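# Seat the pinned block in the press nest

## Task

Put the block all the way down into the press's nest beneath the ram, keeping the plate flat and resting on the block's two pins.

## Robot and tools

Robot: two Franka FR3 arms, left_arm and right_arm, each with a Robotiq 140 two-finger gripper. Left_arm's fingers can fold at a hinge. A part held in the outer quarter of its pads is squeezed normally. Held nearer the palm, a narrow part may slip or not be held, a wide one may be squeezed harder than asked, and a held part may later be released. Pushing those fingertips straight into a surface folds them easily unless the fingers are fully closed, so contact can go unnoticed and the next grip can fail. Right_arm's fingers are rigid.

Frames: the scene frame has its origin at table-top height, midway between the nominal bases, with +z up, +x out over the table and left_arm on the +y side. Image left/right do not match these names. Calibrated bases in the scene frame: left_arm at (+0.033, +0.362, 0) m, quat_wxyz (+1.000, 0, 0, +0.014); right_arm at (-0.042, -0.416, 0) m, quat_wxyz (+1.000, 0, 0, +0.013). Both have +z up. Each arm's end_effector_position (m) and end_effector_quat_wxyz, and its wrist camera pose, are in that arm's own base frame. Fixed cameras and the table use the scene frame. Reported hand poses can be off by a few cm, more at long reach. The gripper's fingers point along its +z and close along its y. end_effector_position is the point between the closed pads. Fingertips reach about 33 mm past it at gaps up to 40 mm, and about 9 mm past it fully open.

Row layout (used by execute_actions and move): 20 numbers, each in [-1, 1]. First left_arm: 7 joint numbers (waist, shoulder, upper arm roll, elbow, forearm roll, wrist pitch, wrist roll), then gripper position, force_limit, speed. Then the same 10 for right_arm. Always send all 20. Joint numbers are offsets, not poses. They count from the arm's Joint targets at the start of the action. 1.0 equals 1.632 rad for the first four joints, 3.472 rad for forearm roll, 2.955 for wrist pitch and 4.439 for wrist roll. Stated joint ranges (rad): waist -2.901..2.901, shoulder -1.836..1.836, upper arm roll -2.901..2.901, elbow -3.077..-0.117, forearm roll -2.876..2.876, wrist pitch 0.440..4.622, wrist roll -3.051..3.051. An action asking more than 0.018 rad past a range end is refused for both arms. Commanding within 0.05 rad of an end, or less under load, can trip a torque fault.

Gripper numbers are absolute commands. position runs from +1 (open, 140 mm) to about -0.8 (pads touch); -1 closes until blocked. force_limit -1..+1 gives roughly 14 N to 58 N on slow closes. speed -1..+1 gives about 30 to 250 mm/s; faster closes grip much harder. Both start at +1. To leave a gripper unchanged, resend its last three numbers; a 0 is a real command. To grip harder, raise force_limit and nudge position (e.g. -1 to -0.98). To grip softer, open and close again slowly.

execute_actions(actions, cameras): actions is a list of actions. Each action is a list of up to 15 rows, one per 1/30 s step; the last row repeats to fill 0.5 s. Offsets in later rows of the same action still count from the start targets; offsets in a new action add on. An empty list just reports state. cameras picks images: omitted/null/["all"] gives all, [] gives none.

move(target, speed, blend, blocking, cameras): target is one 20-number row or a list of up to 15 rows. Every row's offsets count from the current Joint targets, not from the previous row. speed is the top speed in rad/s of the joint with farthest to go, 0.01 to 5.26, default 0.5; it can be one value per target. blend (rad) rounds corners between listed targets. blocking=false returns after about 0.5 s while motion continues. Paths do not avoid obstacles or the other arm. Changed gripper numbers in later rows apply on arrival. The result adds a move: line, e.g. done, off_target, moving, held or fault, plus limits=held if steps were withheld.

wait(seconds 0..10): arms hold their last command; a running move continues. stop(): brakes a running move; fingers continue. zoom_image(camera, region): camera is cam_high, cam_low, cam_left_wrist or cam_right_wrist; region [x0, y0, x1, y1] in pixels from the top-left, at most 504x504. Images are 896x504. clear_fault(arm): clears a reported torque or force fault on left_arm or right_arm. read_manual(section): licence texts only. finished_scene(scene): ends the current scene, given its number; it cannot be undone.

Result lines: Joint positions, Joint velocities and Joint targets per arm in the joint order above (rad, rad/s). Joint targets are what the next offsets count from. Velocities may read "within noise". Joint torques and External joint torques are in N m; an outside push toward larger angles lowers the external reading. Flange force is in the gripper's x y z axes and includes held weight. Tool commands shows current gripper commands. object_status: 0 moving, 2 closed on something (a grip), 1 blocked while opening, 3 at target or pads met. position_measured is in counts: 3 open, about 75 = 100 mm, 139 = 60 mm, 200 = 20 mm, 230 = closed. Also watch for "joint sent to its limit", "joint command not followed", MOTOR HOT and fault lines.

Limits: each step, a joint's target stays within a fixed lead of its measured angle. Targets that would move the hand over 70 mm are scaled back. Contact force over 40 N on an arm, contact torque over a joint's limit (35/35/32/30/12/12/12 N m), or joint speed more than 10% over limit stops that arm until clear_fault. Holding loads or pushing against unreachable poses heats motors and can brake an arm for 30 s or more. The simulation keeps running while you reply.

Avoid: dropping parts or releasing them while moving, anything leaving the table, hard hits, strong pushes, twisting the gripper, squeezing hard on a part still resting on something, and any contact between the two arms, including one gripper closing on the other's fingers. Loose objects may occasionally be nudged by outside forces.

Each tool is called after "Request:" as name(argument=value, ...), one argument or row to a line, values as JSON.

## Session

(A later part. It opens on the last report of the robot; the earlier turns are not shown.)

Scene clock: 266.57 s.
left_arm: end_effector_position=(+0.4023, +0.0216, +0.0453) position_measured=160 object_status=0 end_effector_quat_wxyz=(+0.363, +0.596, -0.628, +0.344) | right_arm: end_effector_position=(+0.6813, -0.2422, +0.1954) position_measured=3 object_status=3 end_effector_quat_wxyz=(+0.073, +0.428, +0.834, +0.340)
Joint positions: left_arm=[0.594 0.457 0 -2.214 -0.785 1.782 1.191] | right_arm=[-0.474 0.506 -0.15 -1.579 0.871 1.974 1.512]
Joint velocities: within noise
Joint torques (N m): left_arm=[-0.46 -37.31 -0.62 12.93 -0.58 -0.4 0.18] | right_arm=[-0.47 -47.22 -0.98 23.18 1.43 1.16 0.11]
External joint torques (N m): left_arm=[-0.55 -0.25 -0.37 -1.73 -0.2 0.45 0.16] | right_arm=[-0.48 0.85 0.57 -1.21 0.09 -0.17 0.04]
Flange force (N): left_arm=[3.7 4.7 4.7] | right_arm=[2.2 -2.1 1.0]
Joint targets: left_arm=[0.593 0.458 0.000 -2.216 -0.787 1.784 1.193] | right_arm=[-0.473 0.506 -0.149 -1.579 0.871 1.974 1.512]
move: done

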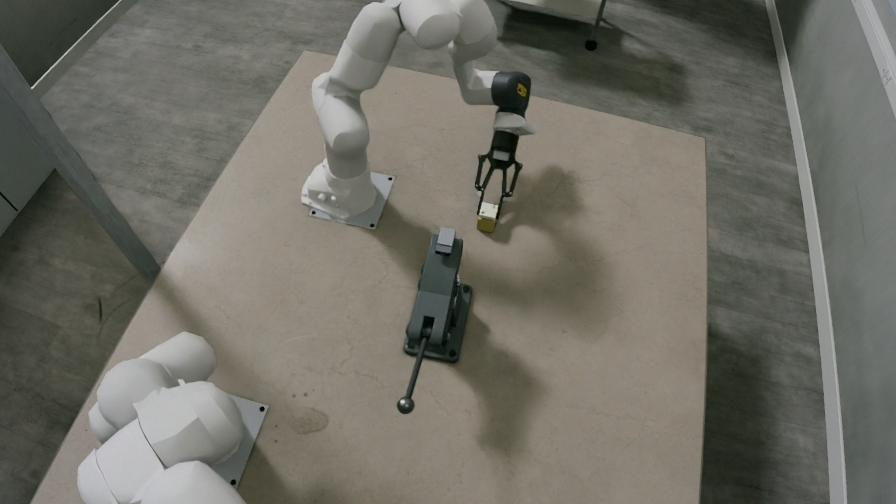

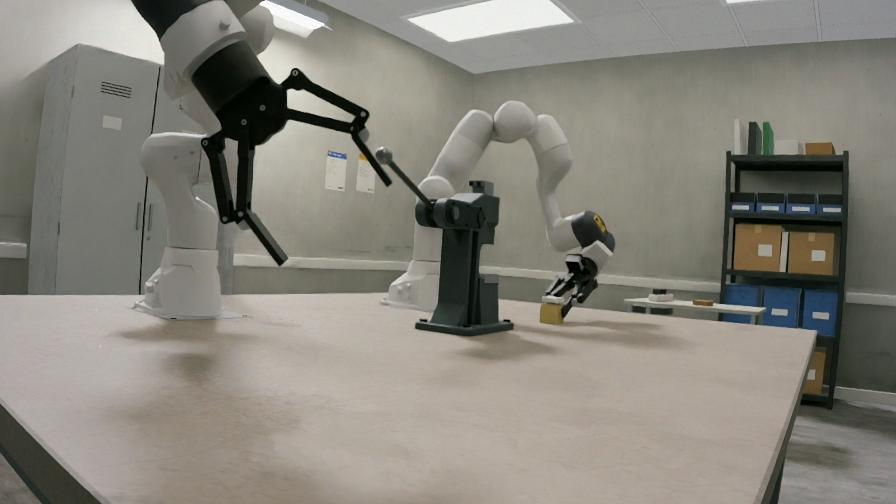

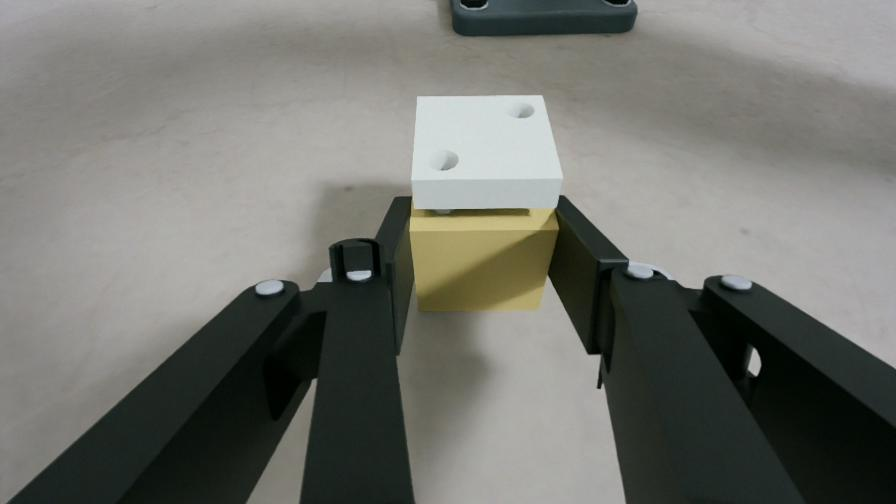

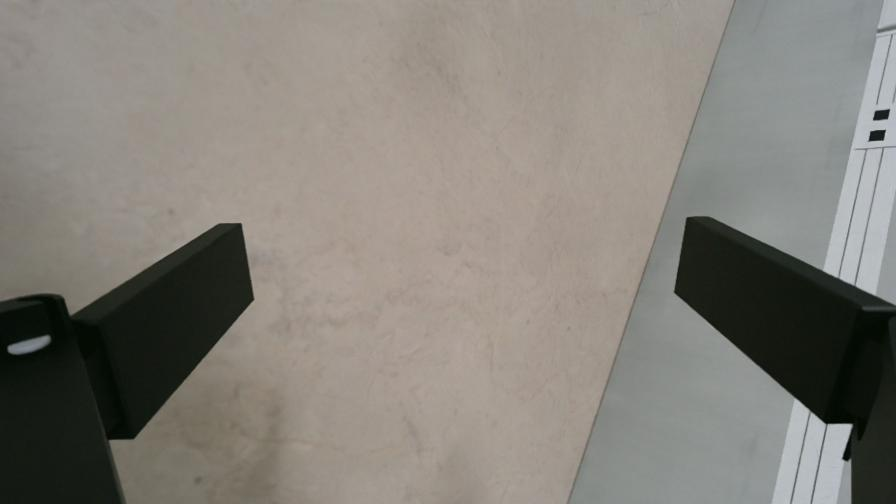

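Request:
wait(
  seconds=0.5,
  cameras=[],
)

Scene clock: 268.77 s.
left_arm: end_effector_position=(+0.4023, +0.0216, +0.0453) position_measured=160 object_status=2 end_effector_quat_wxyz=(+0.363, +0.596, -0.628, +0.344) | right_arm: end_effector_position=(+0.6813, -0.2422, +0.1954) position_measured=3 object_status=3 end_effector_quat_wxyz=(+0.073, +0.428, +0.834, +0.340)
Joint positions: left_arm=[0.594 0.457 0 -2.214 -0.785 1.782 1.192] | right_arm=[-0.474 0.506 -0.15 -1.579 0.871 1.974 1.512]
Joint velocities: within noise
Joint torques (N m): left_arm=[-0.39 -37.33 -0.65 13.07 -0.58 -0.4 0.19] | right_arm=[-0.38 -47.24 -0.94 23.24 1.41 1.2 0.11]
External joint torques (N m): left_arm=[-0.39 -0.21 -0.32 -1.57 -0.19 0.47 0.16] | right_arm=[-0.35 0.75 0.65 -1.09 0.08 -0.13 0.04]
Flange force (N): left_arm=[3.2 4.3 4.3] | right_arm=[2.1 -1.8 1.1]
Joint targets: left_arm=[0.593 0.458 0.000 -2.216 -0.787 1.784 1.193] | right_arm=[-0.473 0.506 -0.149 -1.579 0.871 1.974 1.512]
Tool commands: left_gripper/position=-1.0 left_gripper/force_limit=+0.0 left_gripper/speed=-1.0 right_gripper/position=+1.0 right_gripper/force_limit=+1.0 right_gripper/speed=+1.0
wait: 0.50 s; at rest from the start
No camera images: "cameras" was empty.

Request:
move(
  target=[0.0035, -0.0303, 0, -0.0070, 0.0030, -0.0098, -0.0057, -1, 0, -1, 0, 0, 0, 0, 0, 0, 0, 1, 1, 1],
  speed=0.04,
)

Request:
zoom_image(
  camera="cam_left_wrist",
  region=[350, 100, 610, 350],
)

Request:
zoom_image(
  camera="cam_low",
  region=[500, 240, 620, 350],
)

Scene clock: 288.67 s.
left_arm: end_effector_position=(+0.4026, +0.0229, +0.0622) position_measured=160 object_status=2 end_effector_quat_wxyz=(+0.360, +0.596, -0.631, +0.344) | right_arm: end_effector_position=(+0.6813, -0.2422, +0.1954) position_measured=3 object_status=3 end_effector_quat_wxyz=(+0.073, +0.428, +0.834, +0.340)
Joint positions: left_arm=[0.597 0.412 0 -2.226 -0.777 1.763 1.174] | right_arm=[-0.474 0.506 -0.15 -1.579 0.871 1.974 1.512]
Joint velocities: left_arm=[0.001 0 0 0.001 0.001 -0.003 -0.005] | right_arm=[within noise]
Joint torques (N m): left_arm=[0.48 -39.51 -0.71 14.07 -0.46 -1.98 -0.14] | right_arm=[-0.46 -47.2 -0.92 23.25 1.41 1.2 0.09]
External joint torques (N m): left_arm=[0.54 -2.82 -0.34 -1.39 -0.02 -1.17 -0.17] | right_arm=[-0.56 0.62 0.56 -1.01 0.08 -0.13 0.03]
Flange force (N): left_arm=[10.5 7.6 -0.7] | right_arm=[2.0 -1.9 0.7]
Joint targets: left_arm=[0.599 0.409 0.000 -2.227 -0.776 1.755 1.168] | right_arm=[-0.473 0.506 -0.149 -1.579 0.871 1.974 1.512]
move: done

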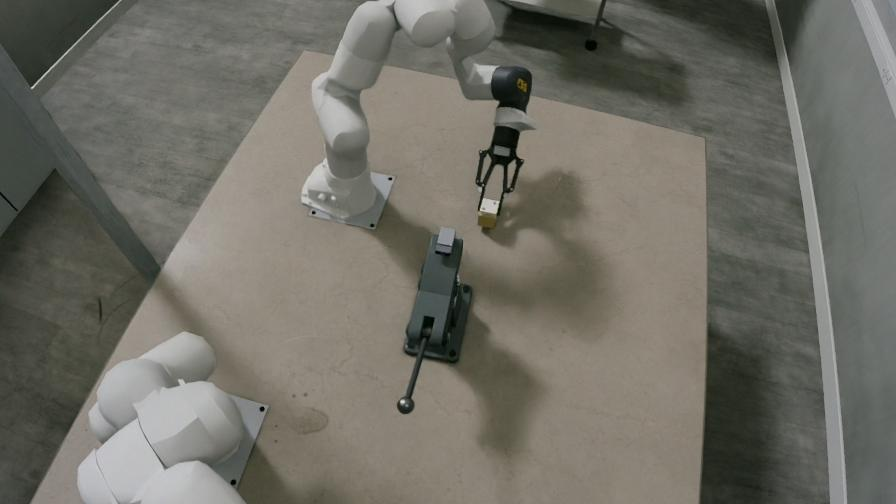

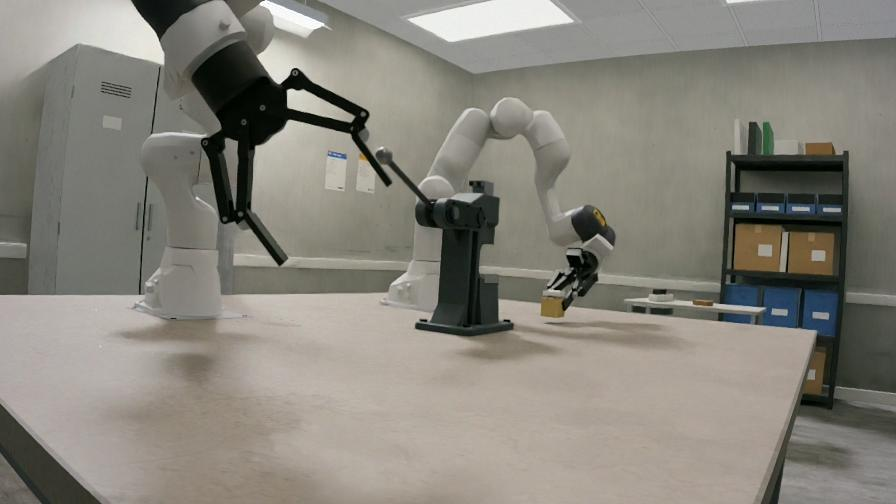

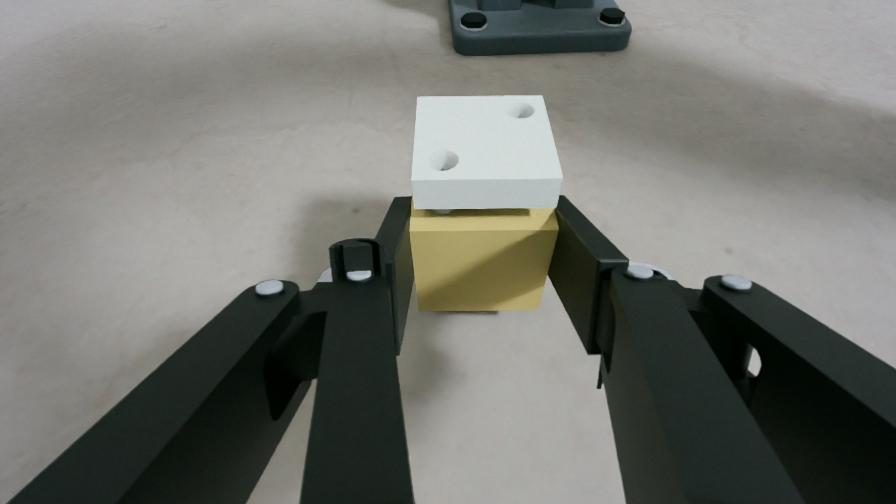

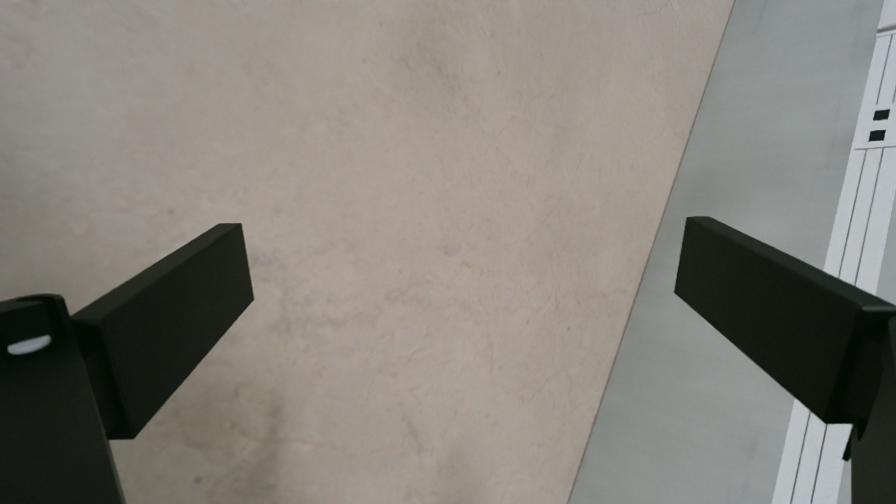

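Scaled by 1.938 from the camera's 896x504 image, which has a finer 1280x720 frame.

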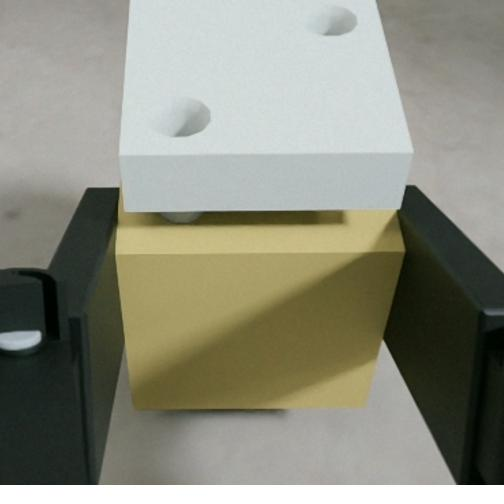

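Scaled by 4.200 from the camera's 896x504 image, which has a finer 1280x720 frame.

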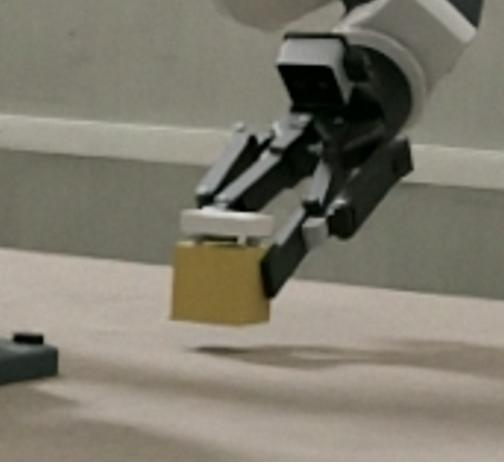

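Request:
move(
  target=[
    [-0.0593, -0.1259, 0, -0.1343, -0.0274, 0.0165, -0.0065, -1, 0, -1, 0, 0, 0, 0, 0, 0, 0, 1, 1, 1],
    [-0.1348, -0.2635, 0, -0.2506, -0.0576, 0.0281, -0.0222, -1, 0, -1, 0, 0, 0, 0, 0, 0, 0, 1, 1, 1],
    [-0.2368, -0.4102, 0, -0.3483, -0.0920, 0.0431, -0.0498, -1, 0, -1, 0, 0, 0, 0, 0, 0, 0, 1, 1, 1],
  ],
  speed=0.2,
  blend=0.05,
)

Request:
zoom_image(
  camera="cam_left_wrist",
  region=[350, 80, 610, 330],
)

Request:
zoom_image(
  camera="cam_low",
  region=[400, 170, 580, 350],
)

Scene clock: 328.93 s.
left_arm: end_effector_position=(+0.3289, -0.1791, +0.1682) position_measured=160 object_status=2 end_effector_quat_wxyz=(+0.353, +0.611, -0.615, +0.352) | right_arm: end_effector_position=(+0.6813, -0.2422, +0.1954) position_measured=3 object_status=3 end_effector_quat_wxyz=(+0.073, +0.428, +0.834, +0.340)
Joint positions: left_arm=[0.214 -0.258 0 -2.796 -1.091 1.884 0.953] | right_arm=[-0.474 0.506 -0.15 -1.579 0.871 1.974 1.512]
Joint velocities: left_arm=[0 0 0 0 0 0 -0.004] | right_arm=[within noise]
Joint torques (N m): left_arm=[-0.24 -19.03 -0.01 16.98 -1.67 -1.12 -0.13] | right_arm=[-0.46 -47.29 -0.94 23.25 1.42 1.2 0.1]
External joint torques (N m): left_arm=[-0.2 -2.59 -0.23 -0.8 -1.03 -0.54 -0.15] | right_arm=[-0.6 0.72 0.51 -1.11 0.08 -0.13 0.03]
Flange force (N): left_arm=[9.6 9.4 0.6] | right_arm=[2.1 -2.1 0.8]
Joint targets: left_arm=[0.212 -0.261 0.000 -2.796 -1.095 1.882 0.947] | right_arm=[-0.473 0.506 -0.149 -1.579 0.871 1.974 1.512]
move: done

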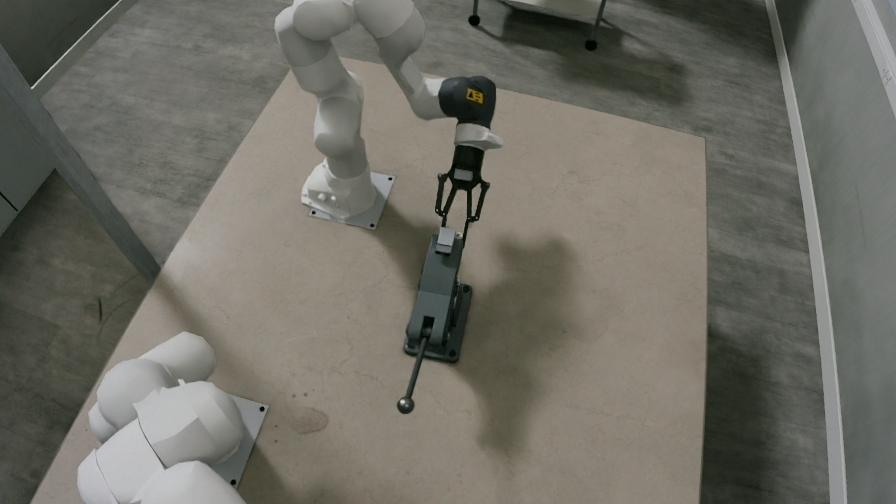

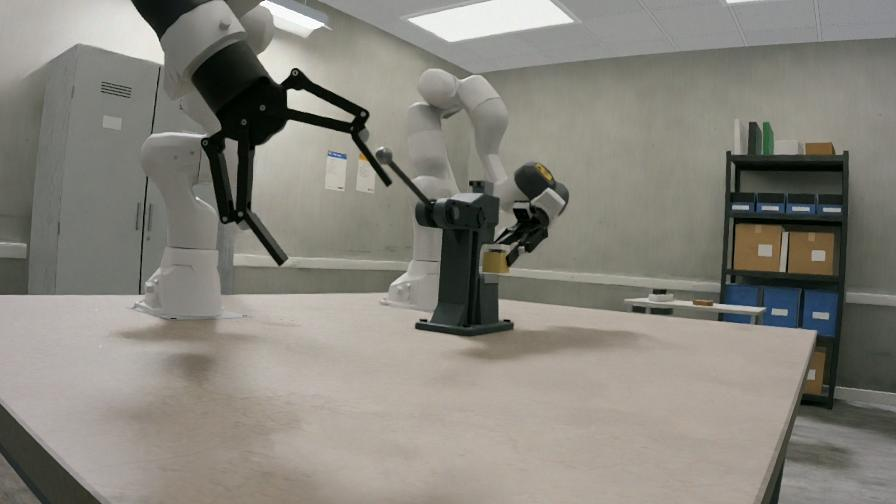

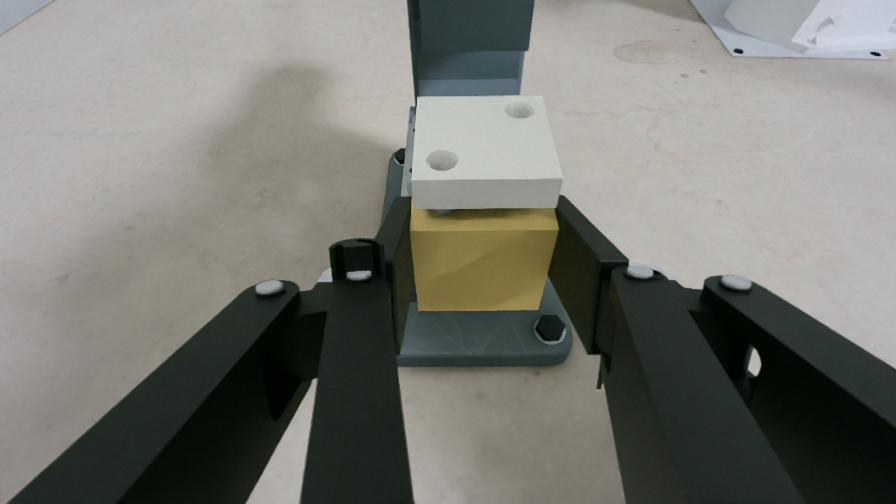

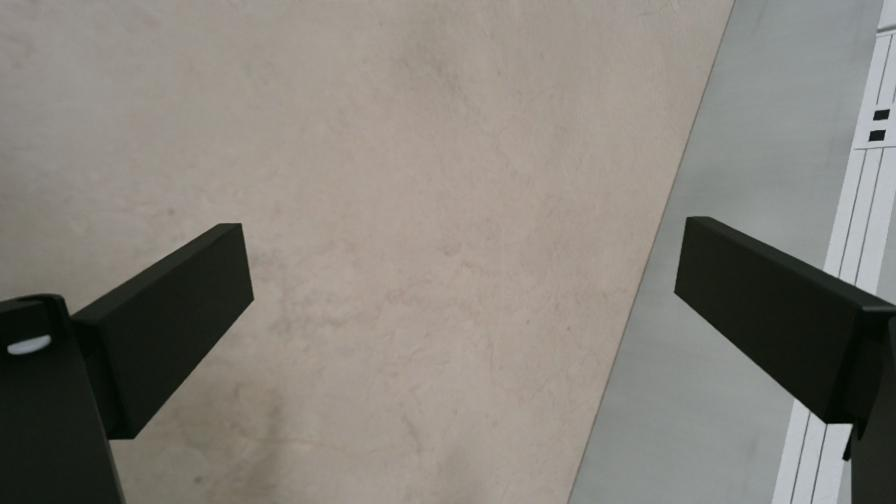

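Scaled by 1.938 from the camera's 896x504 image, which has a finer 1280x720 frame.

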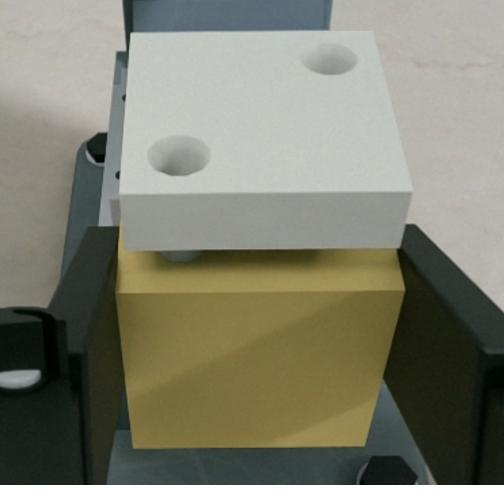

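Scaled by 2.800 from the camera's 896x504 image, which has a finer 1280x720 frame.

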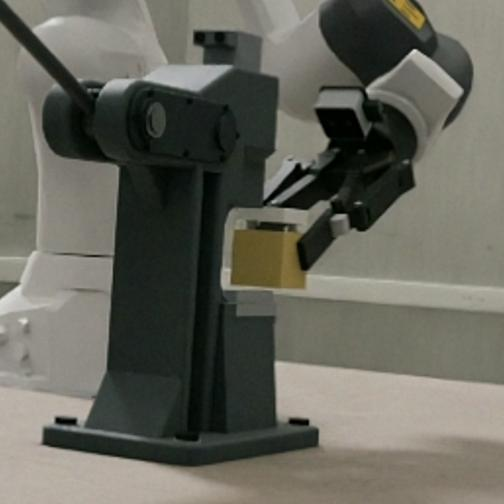

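Request:
zoom_image(
  camera="cam_left_wrist",
  region=[380, 0, 580, 220],
)

Request:
zoom_image(
  camera="cam_low",
  region=[460, 200, 560, 300],
)

Scaled by 2.291 from the camera's 896x504 image, which has a finer 1280x720 frame.

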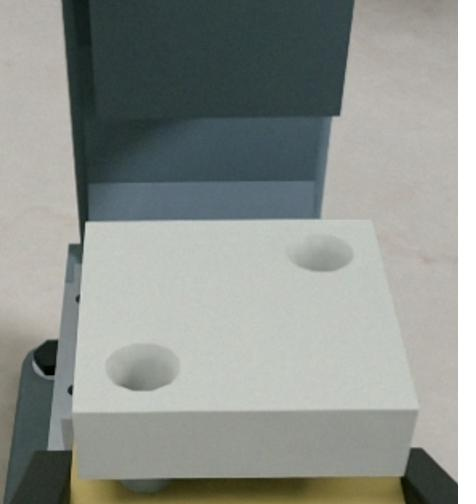

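Scaled by 5.040 from the camera's 896x504 image, which has a finer 1280x720 frame.

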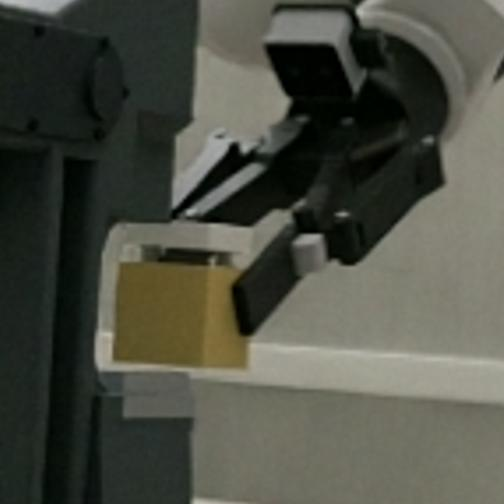

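Request:
move(
  target=[-0.0357, 0.0088, 0, -0.0060, -0.0147, 0.0135, 0.0015, -1, 0, -1, 0, 0, 0, 0, 0, 0, 0, 1, 1, 1],
  speed=0.06,
)

Request:
zoom_image(
  camera="cam_low",
  region=[460, 200, 560, 300],
)

Request:
zoom_image(
  camera="cam_left_wrist",
  region=[380, 0, 580, 220],
)

Request:
zoom_image(
  camera="cam_left_wrist",
  region=[380, 180, 600, 380],
)

Scene clock: 376.83 s.
left_arm: end_effector_position=(+0.3300, -0.1955, +0.1621) position_measured=160 object_status=2 end_effector_quat_wxyz=(+0.353, +0.613, -0.613, +0.352) | right_arm: end_effector_position=(+0.6813, -0.2422, +0.1954) position_measured=3 object_status=3 end_effector_quat_wxyz=(+0.073, +0.428, +0.834, +0.340)
Joint positions: left_arm=[0.155 -0.247 0 -2.806 -1.142 1.924 0.951] | right_arm=[-0.474 0.506 -0.15 -1.579 0.871 1.974 1.512]
Joint velocities: left_arm=[0 0 0 0.001 -0.003 0.004 0.001] | right_arm=[within noise]
Joint torques (N m): left_arm=[-0.24 -18.03 0.14 16.71 -1.58 -1.12 0.23] | right_arm=[-0.52 -47.26 -0.95 23.29 1.42 1.17 0.1]
External joint torques (N m): left_arm=[-0.19 -1.44 -0.06 -0.74 -0.98 -0.52 0.21] | right_arm=[-0.46 0.78 0.67 -1.08 0.08 -0.18 0.03]
Flange force (N): left_arm=[4.8 6.2 1.3] | right_arm=[1.8 -1.9 0.9]
Joint targets: left_arm=[0.154 -0.247 0.000 -2.806 -1.147 1.922 0.954] | right_arm=[-0.473 0.506 -0.149 -1.579 0.871 1.974 1.512]
move: done

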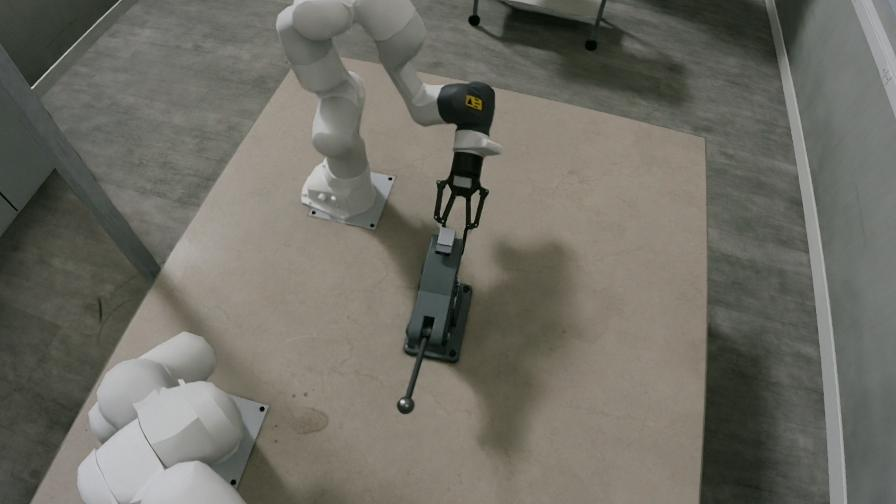

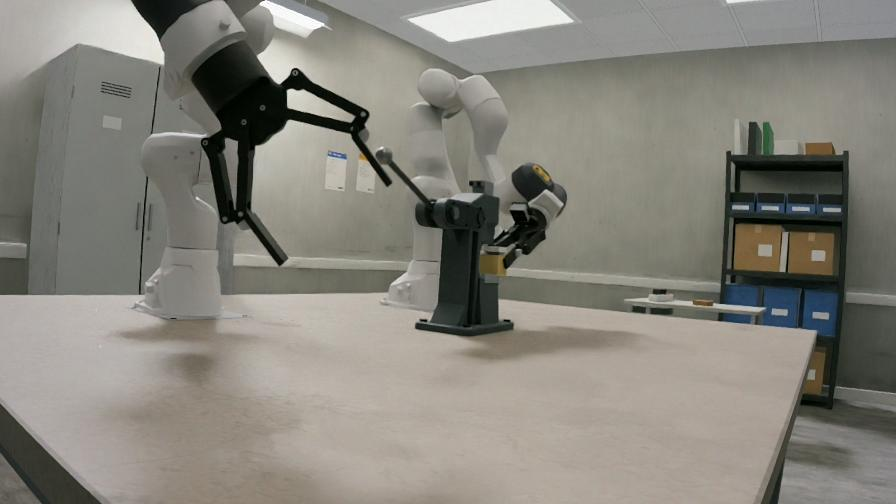

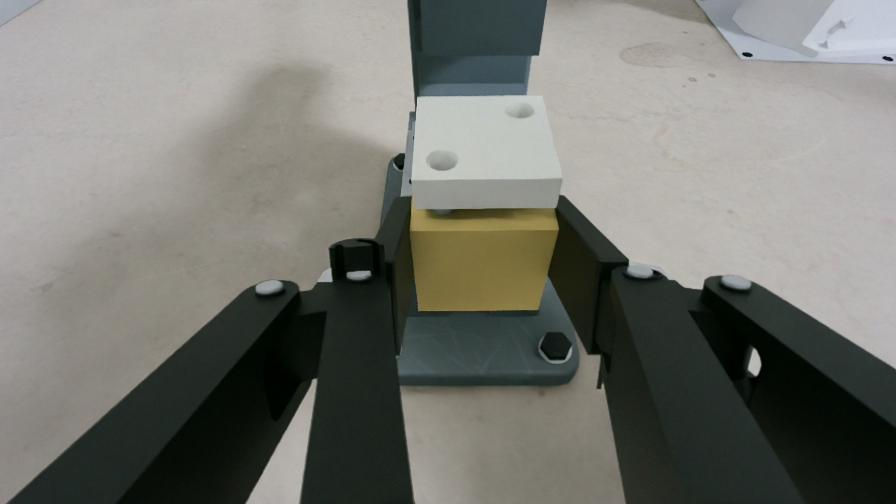

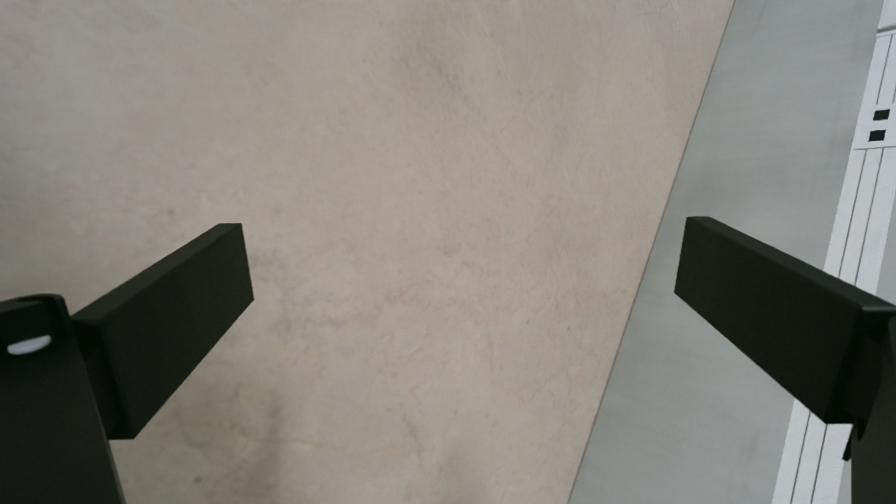

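Scaled by 5.040 from the camera's 896x504 image, which has a finer 1280x720 frame.

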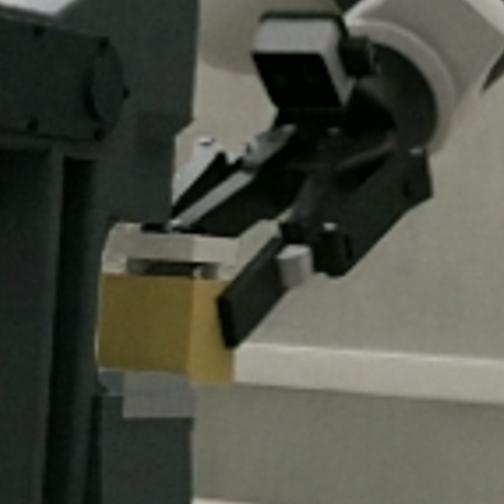

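Scaled by 2.291 from the camera's 896x504 image, which has a finer 1280x720 frame.

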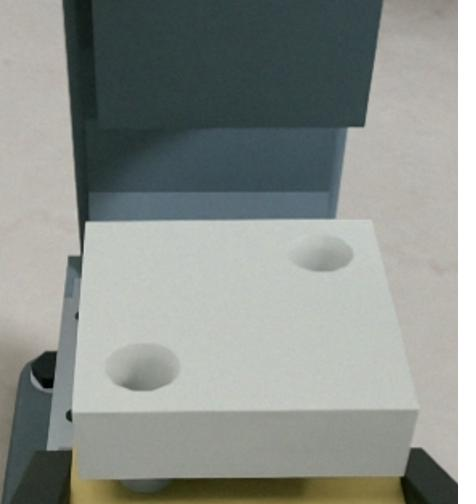

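Scaled by 2.291 from the camera's 896x504 image, which has a finer 1280x720 frame.

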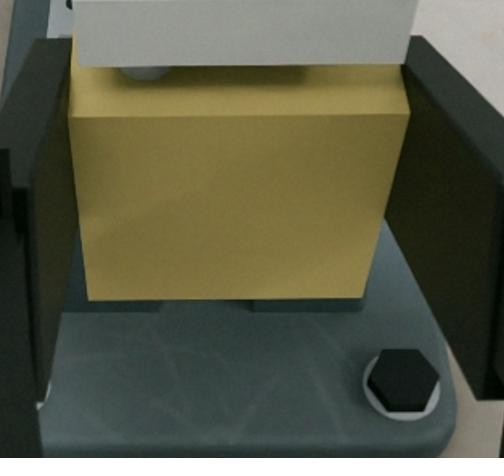

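Request:
zoom_image(
  camera="cam_low",
  region=[470, 235, 520, 290],
)

Scaled by 9.164 from the camera's 896x504 image, which has a finer 1280x720 frame.

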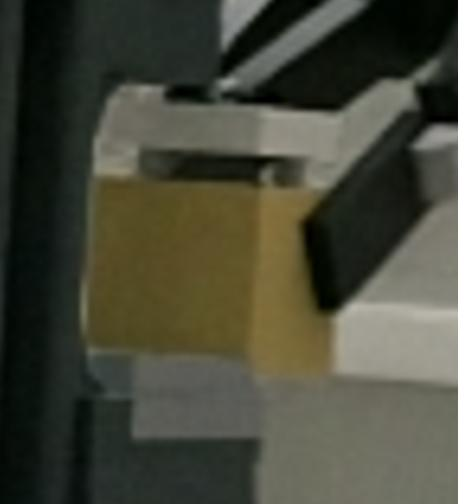

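Request:
zoom_image(
  camera="cam_low",
  region=[475, 225, 515, 265],
)

Scaled by 12.600 from the camera's 896x504 image, which has a finer 1280x720 frame.

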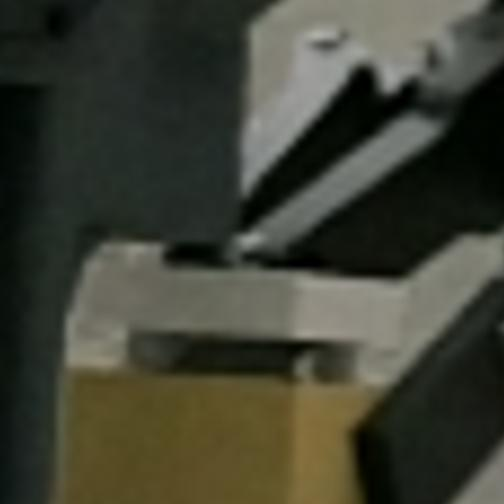

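Request:
move(
  target=[-0.0351, 0.0017, 0, -0.0056, -0.0137, 0.0114, -0.0005, -1, 0, -1, 0, 0, 0, 0, 0, 0, 0, 1, 1, 1],
  speed=0.05,
)

Request:
zoom_image(
  camera="cam_low",
  region=[465, 230, 515, 285],
)

Request:
zoom_image(
  camera="cam_left_wrist",
  region=[380, 0, 580, 220],
)

Request:
zoom_image(
  camera="cam_left_wrist",
  region=[380, 180, 600, 380],
)

Scene clock: 428.83 s.
left_arm: end_effector_position=(+0.3298, -0.2118, +0.1588) position_measured=160 object_status=2 end_effector_quat_wxyz=(+0.353, +0.613, -0.614, +0.352) | right_arm: end_effector_position=(+0.6813, -0.2422, +0.1954) position_measured=3 object_status=3 end_effector_quat_wxyz=(+0.073, +0.428, +0.834, +0.340)
Joint positions: left_arm=[0.098 -0.244 0 -2.815 -1.189 1.957 0.951] | right_arm=[-0.474 0.506 -0.15 -1.579 0.871 1.974 1.512]
Joint velocities: left_arm=[-0.001 0 0 0 -0.002 0.004 -0.002] | right_arm=[within noise]
Joint torques (N m): left_arm=[-0.13 -18.13 -0.08 16.47 -1.47 -1.19 0.12] | right_arm=[-0.44 -47.25 -1.01 23.22 1.42 1.19 0.14]
External joint torques (N m): left_arm=[-0.13 -1.5 -0.31 -0.88 -0.9 -0.61 0.09] | right_arm=[-0.57 0.95 0.45 -1.22 0.08 -0.14 0.07]
Flange force (N): left_arm=[5.3 7.0 0.8] | right_arm=[1.9 -2.2 1.0]
Joint targets: left_arm=[0.097 -0.244 0.000 -2.815 -1.194 1.956 0.951] | right_arm=[-0.473 0.506 -0.149 -1.579 0.871 1.974 1.512]
move: done

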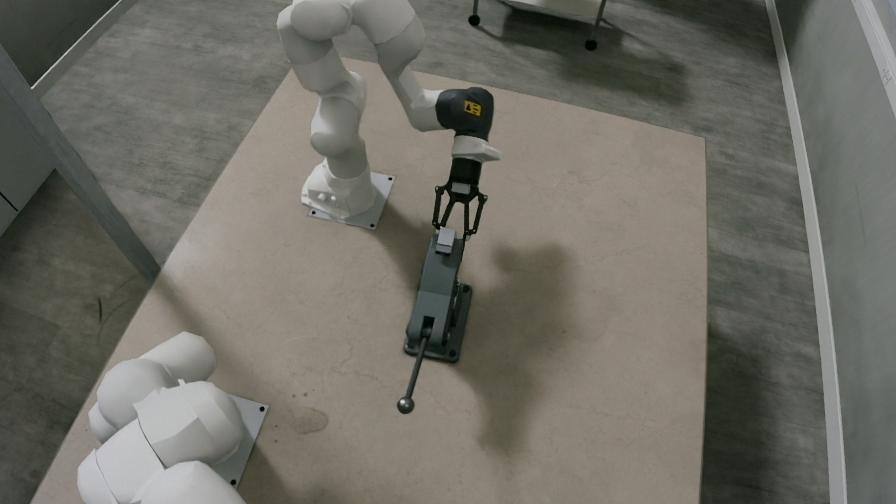

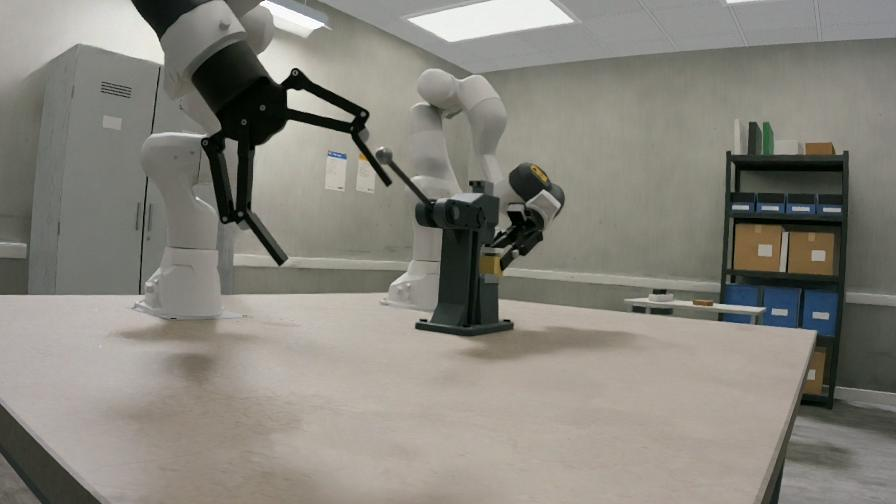

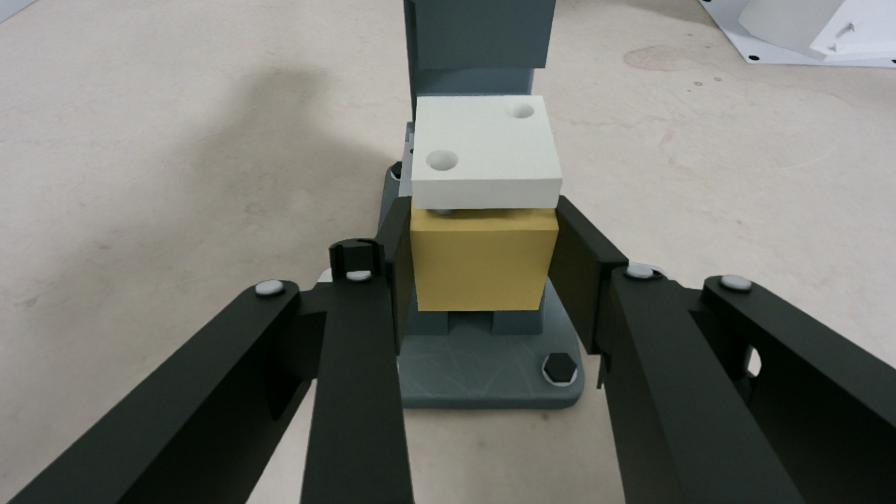

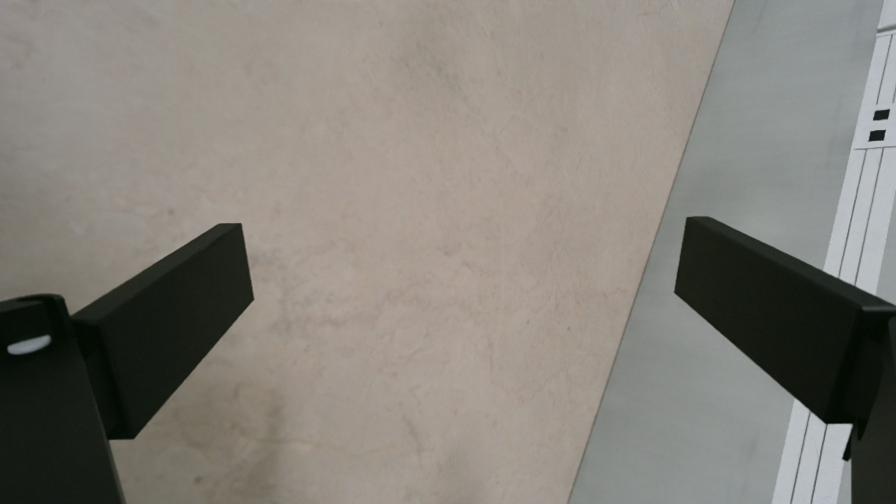

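Scaled by 9.164 from the camera's 896x504 image, which has a finer 1280x720 frame.

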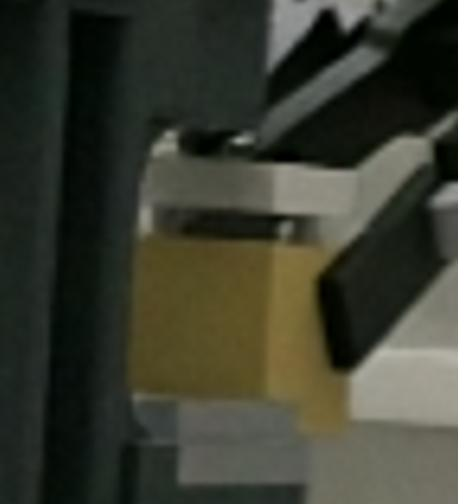

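Scaled by 2.291 from the camera's 896x504 image, which has a finer 1280x720 frame.

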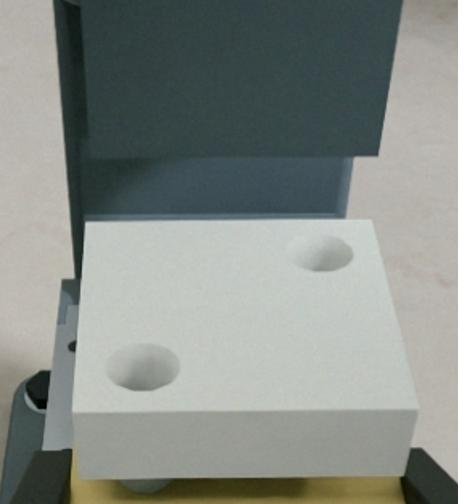

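Scaled by 2.291 from the camera's 896x504 image, which has a finer 1280x720 frame.

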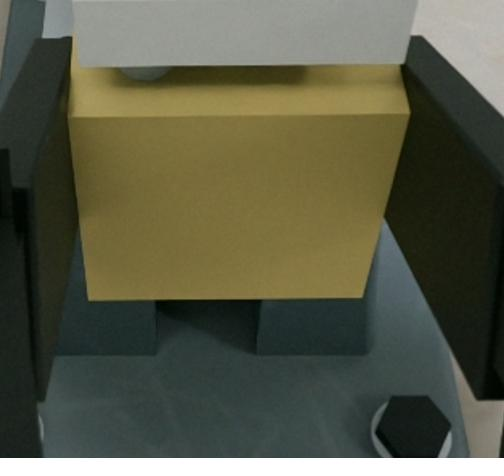

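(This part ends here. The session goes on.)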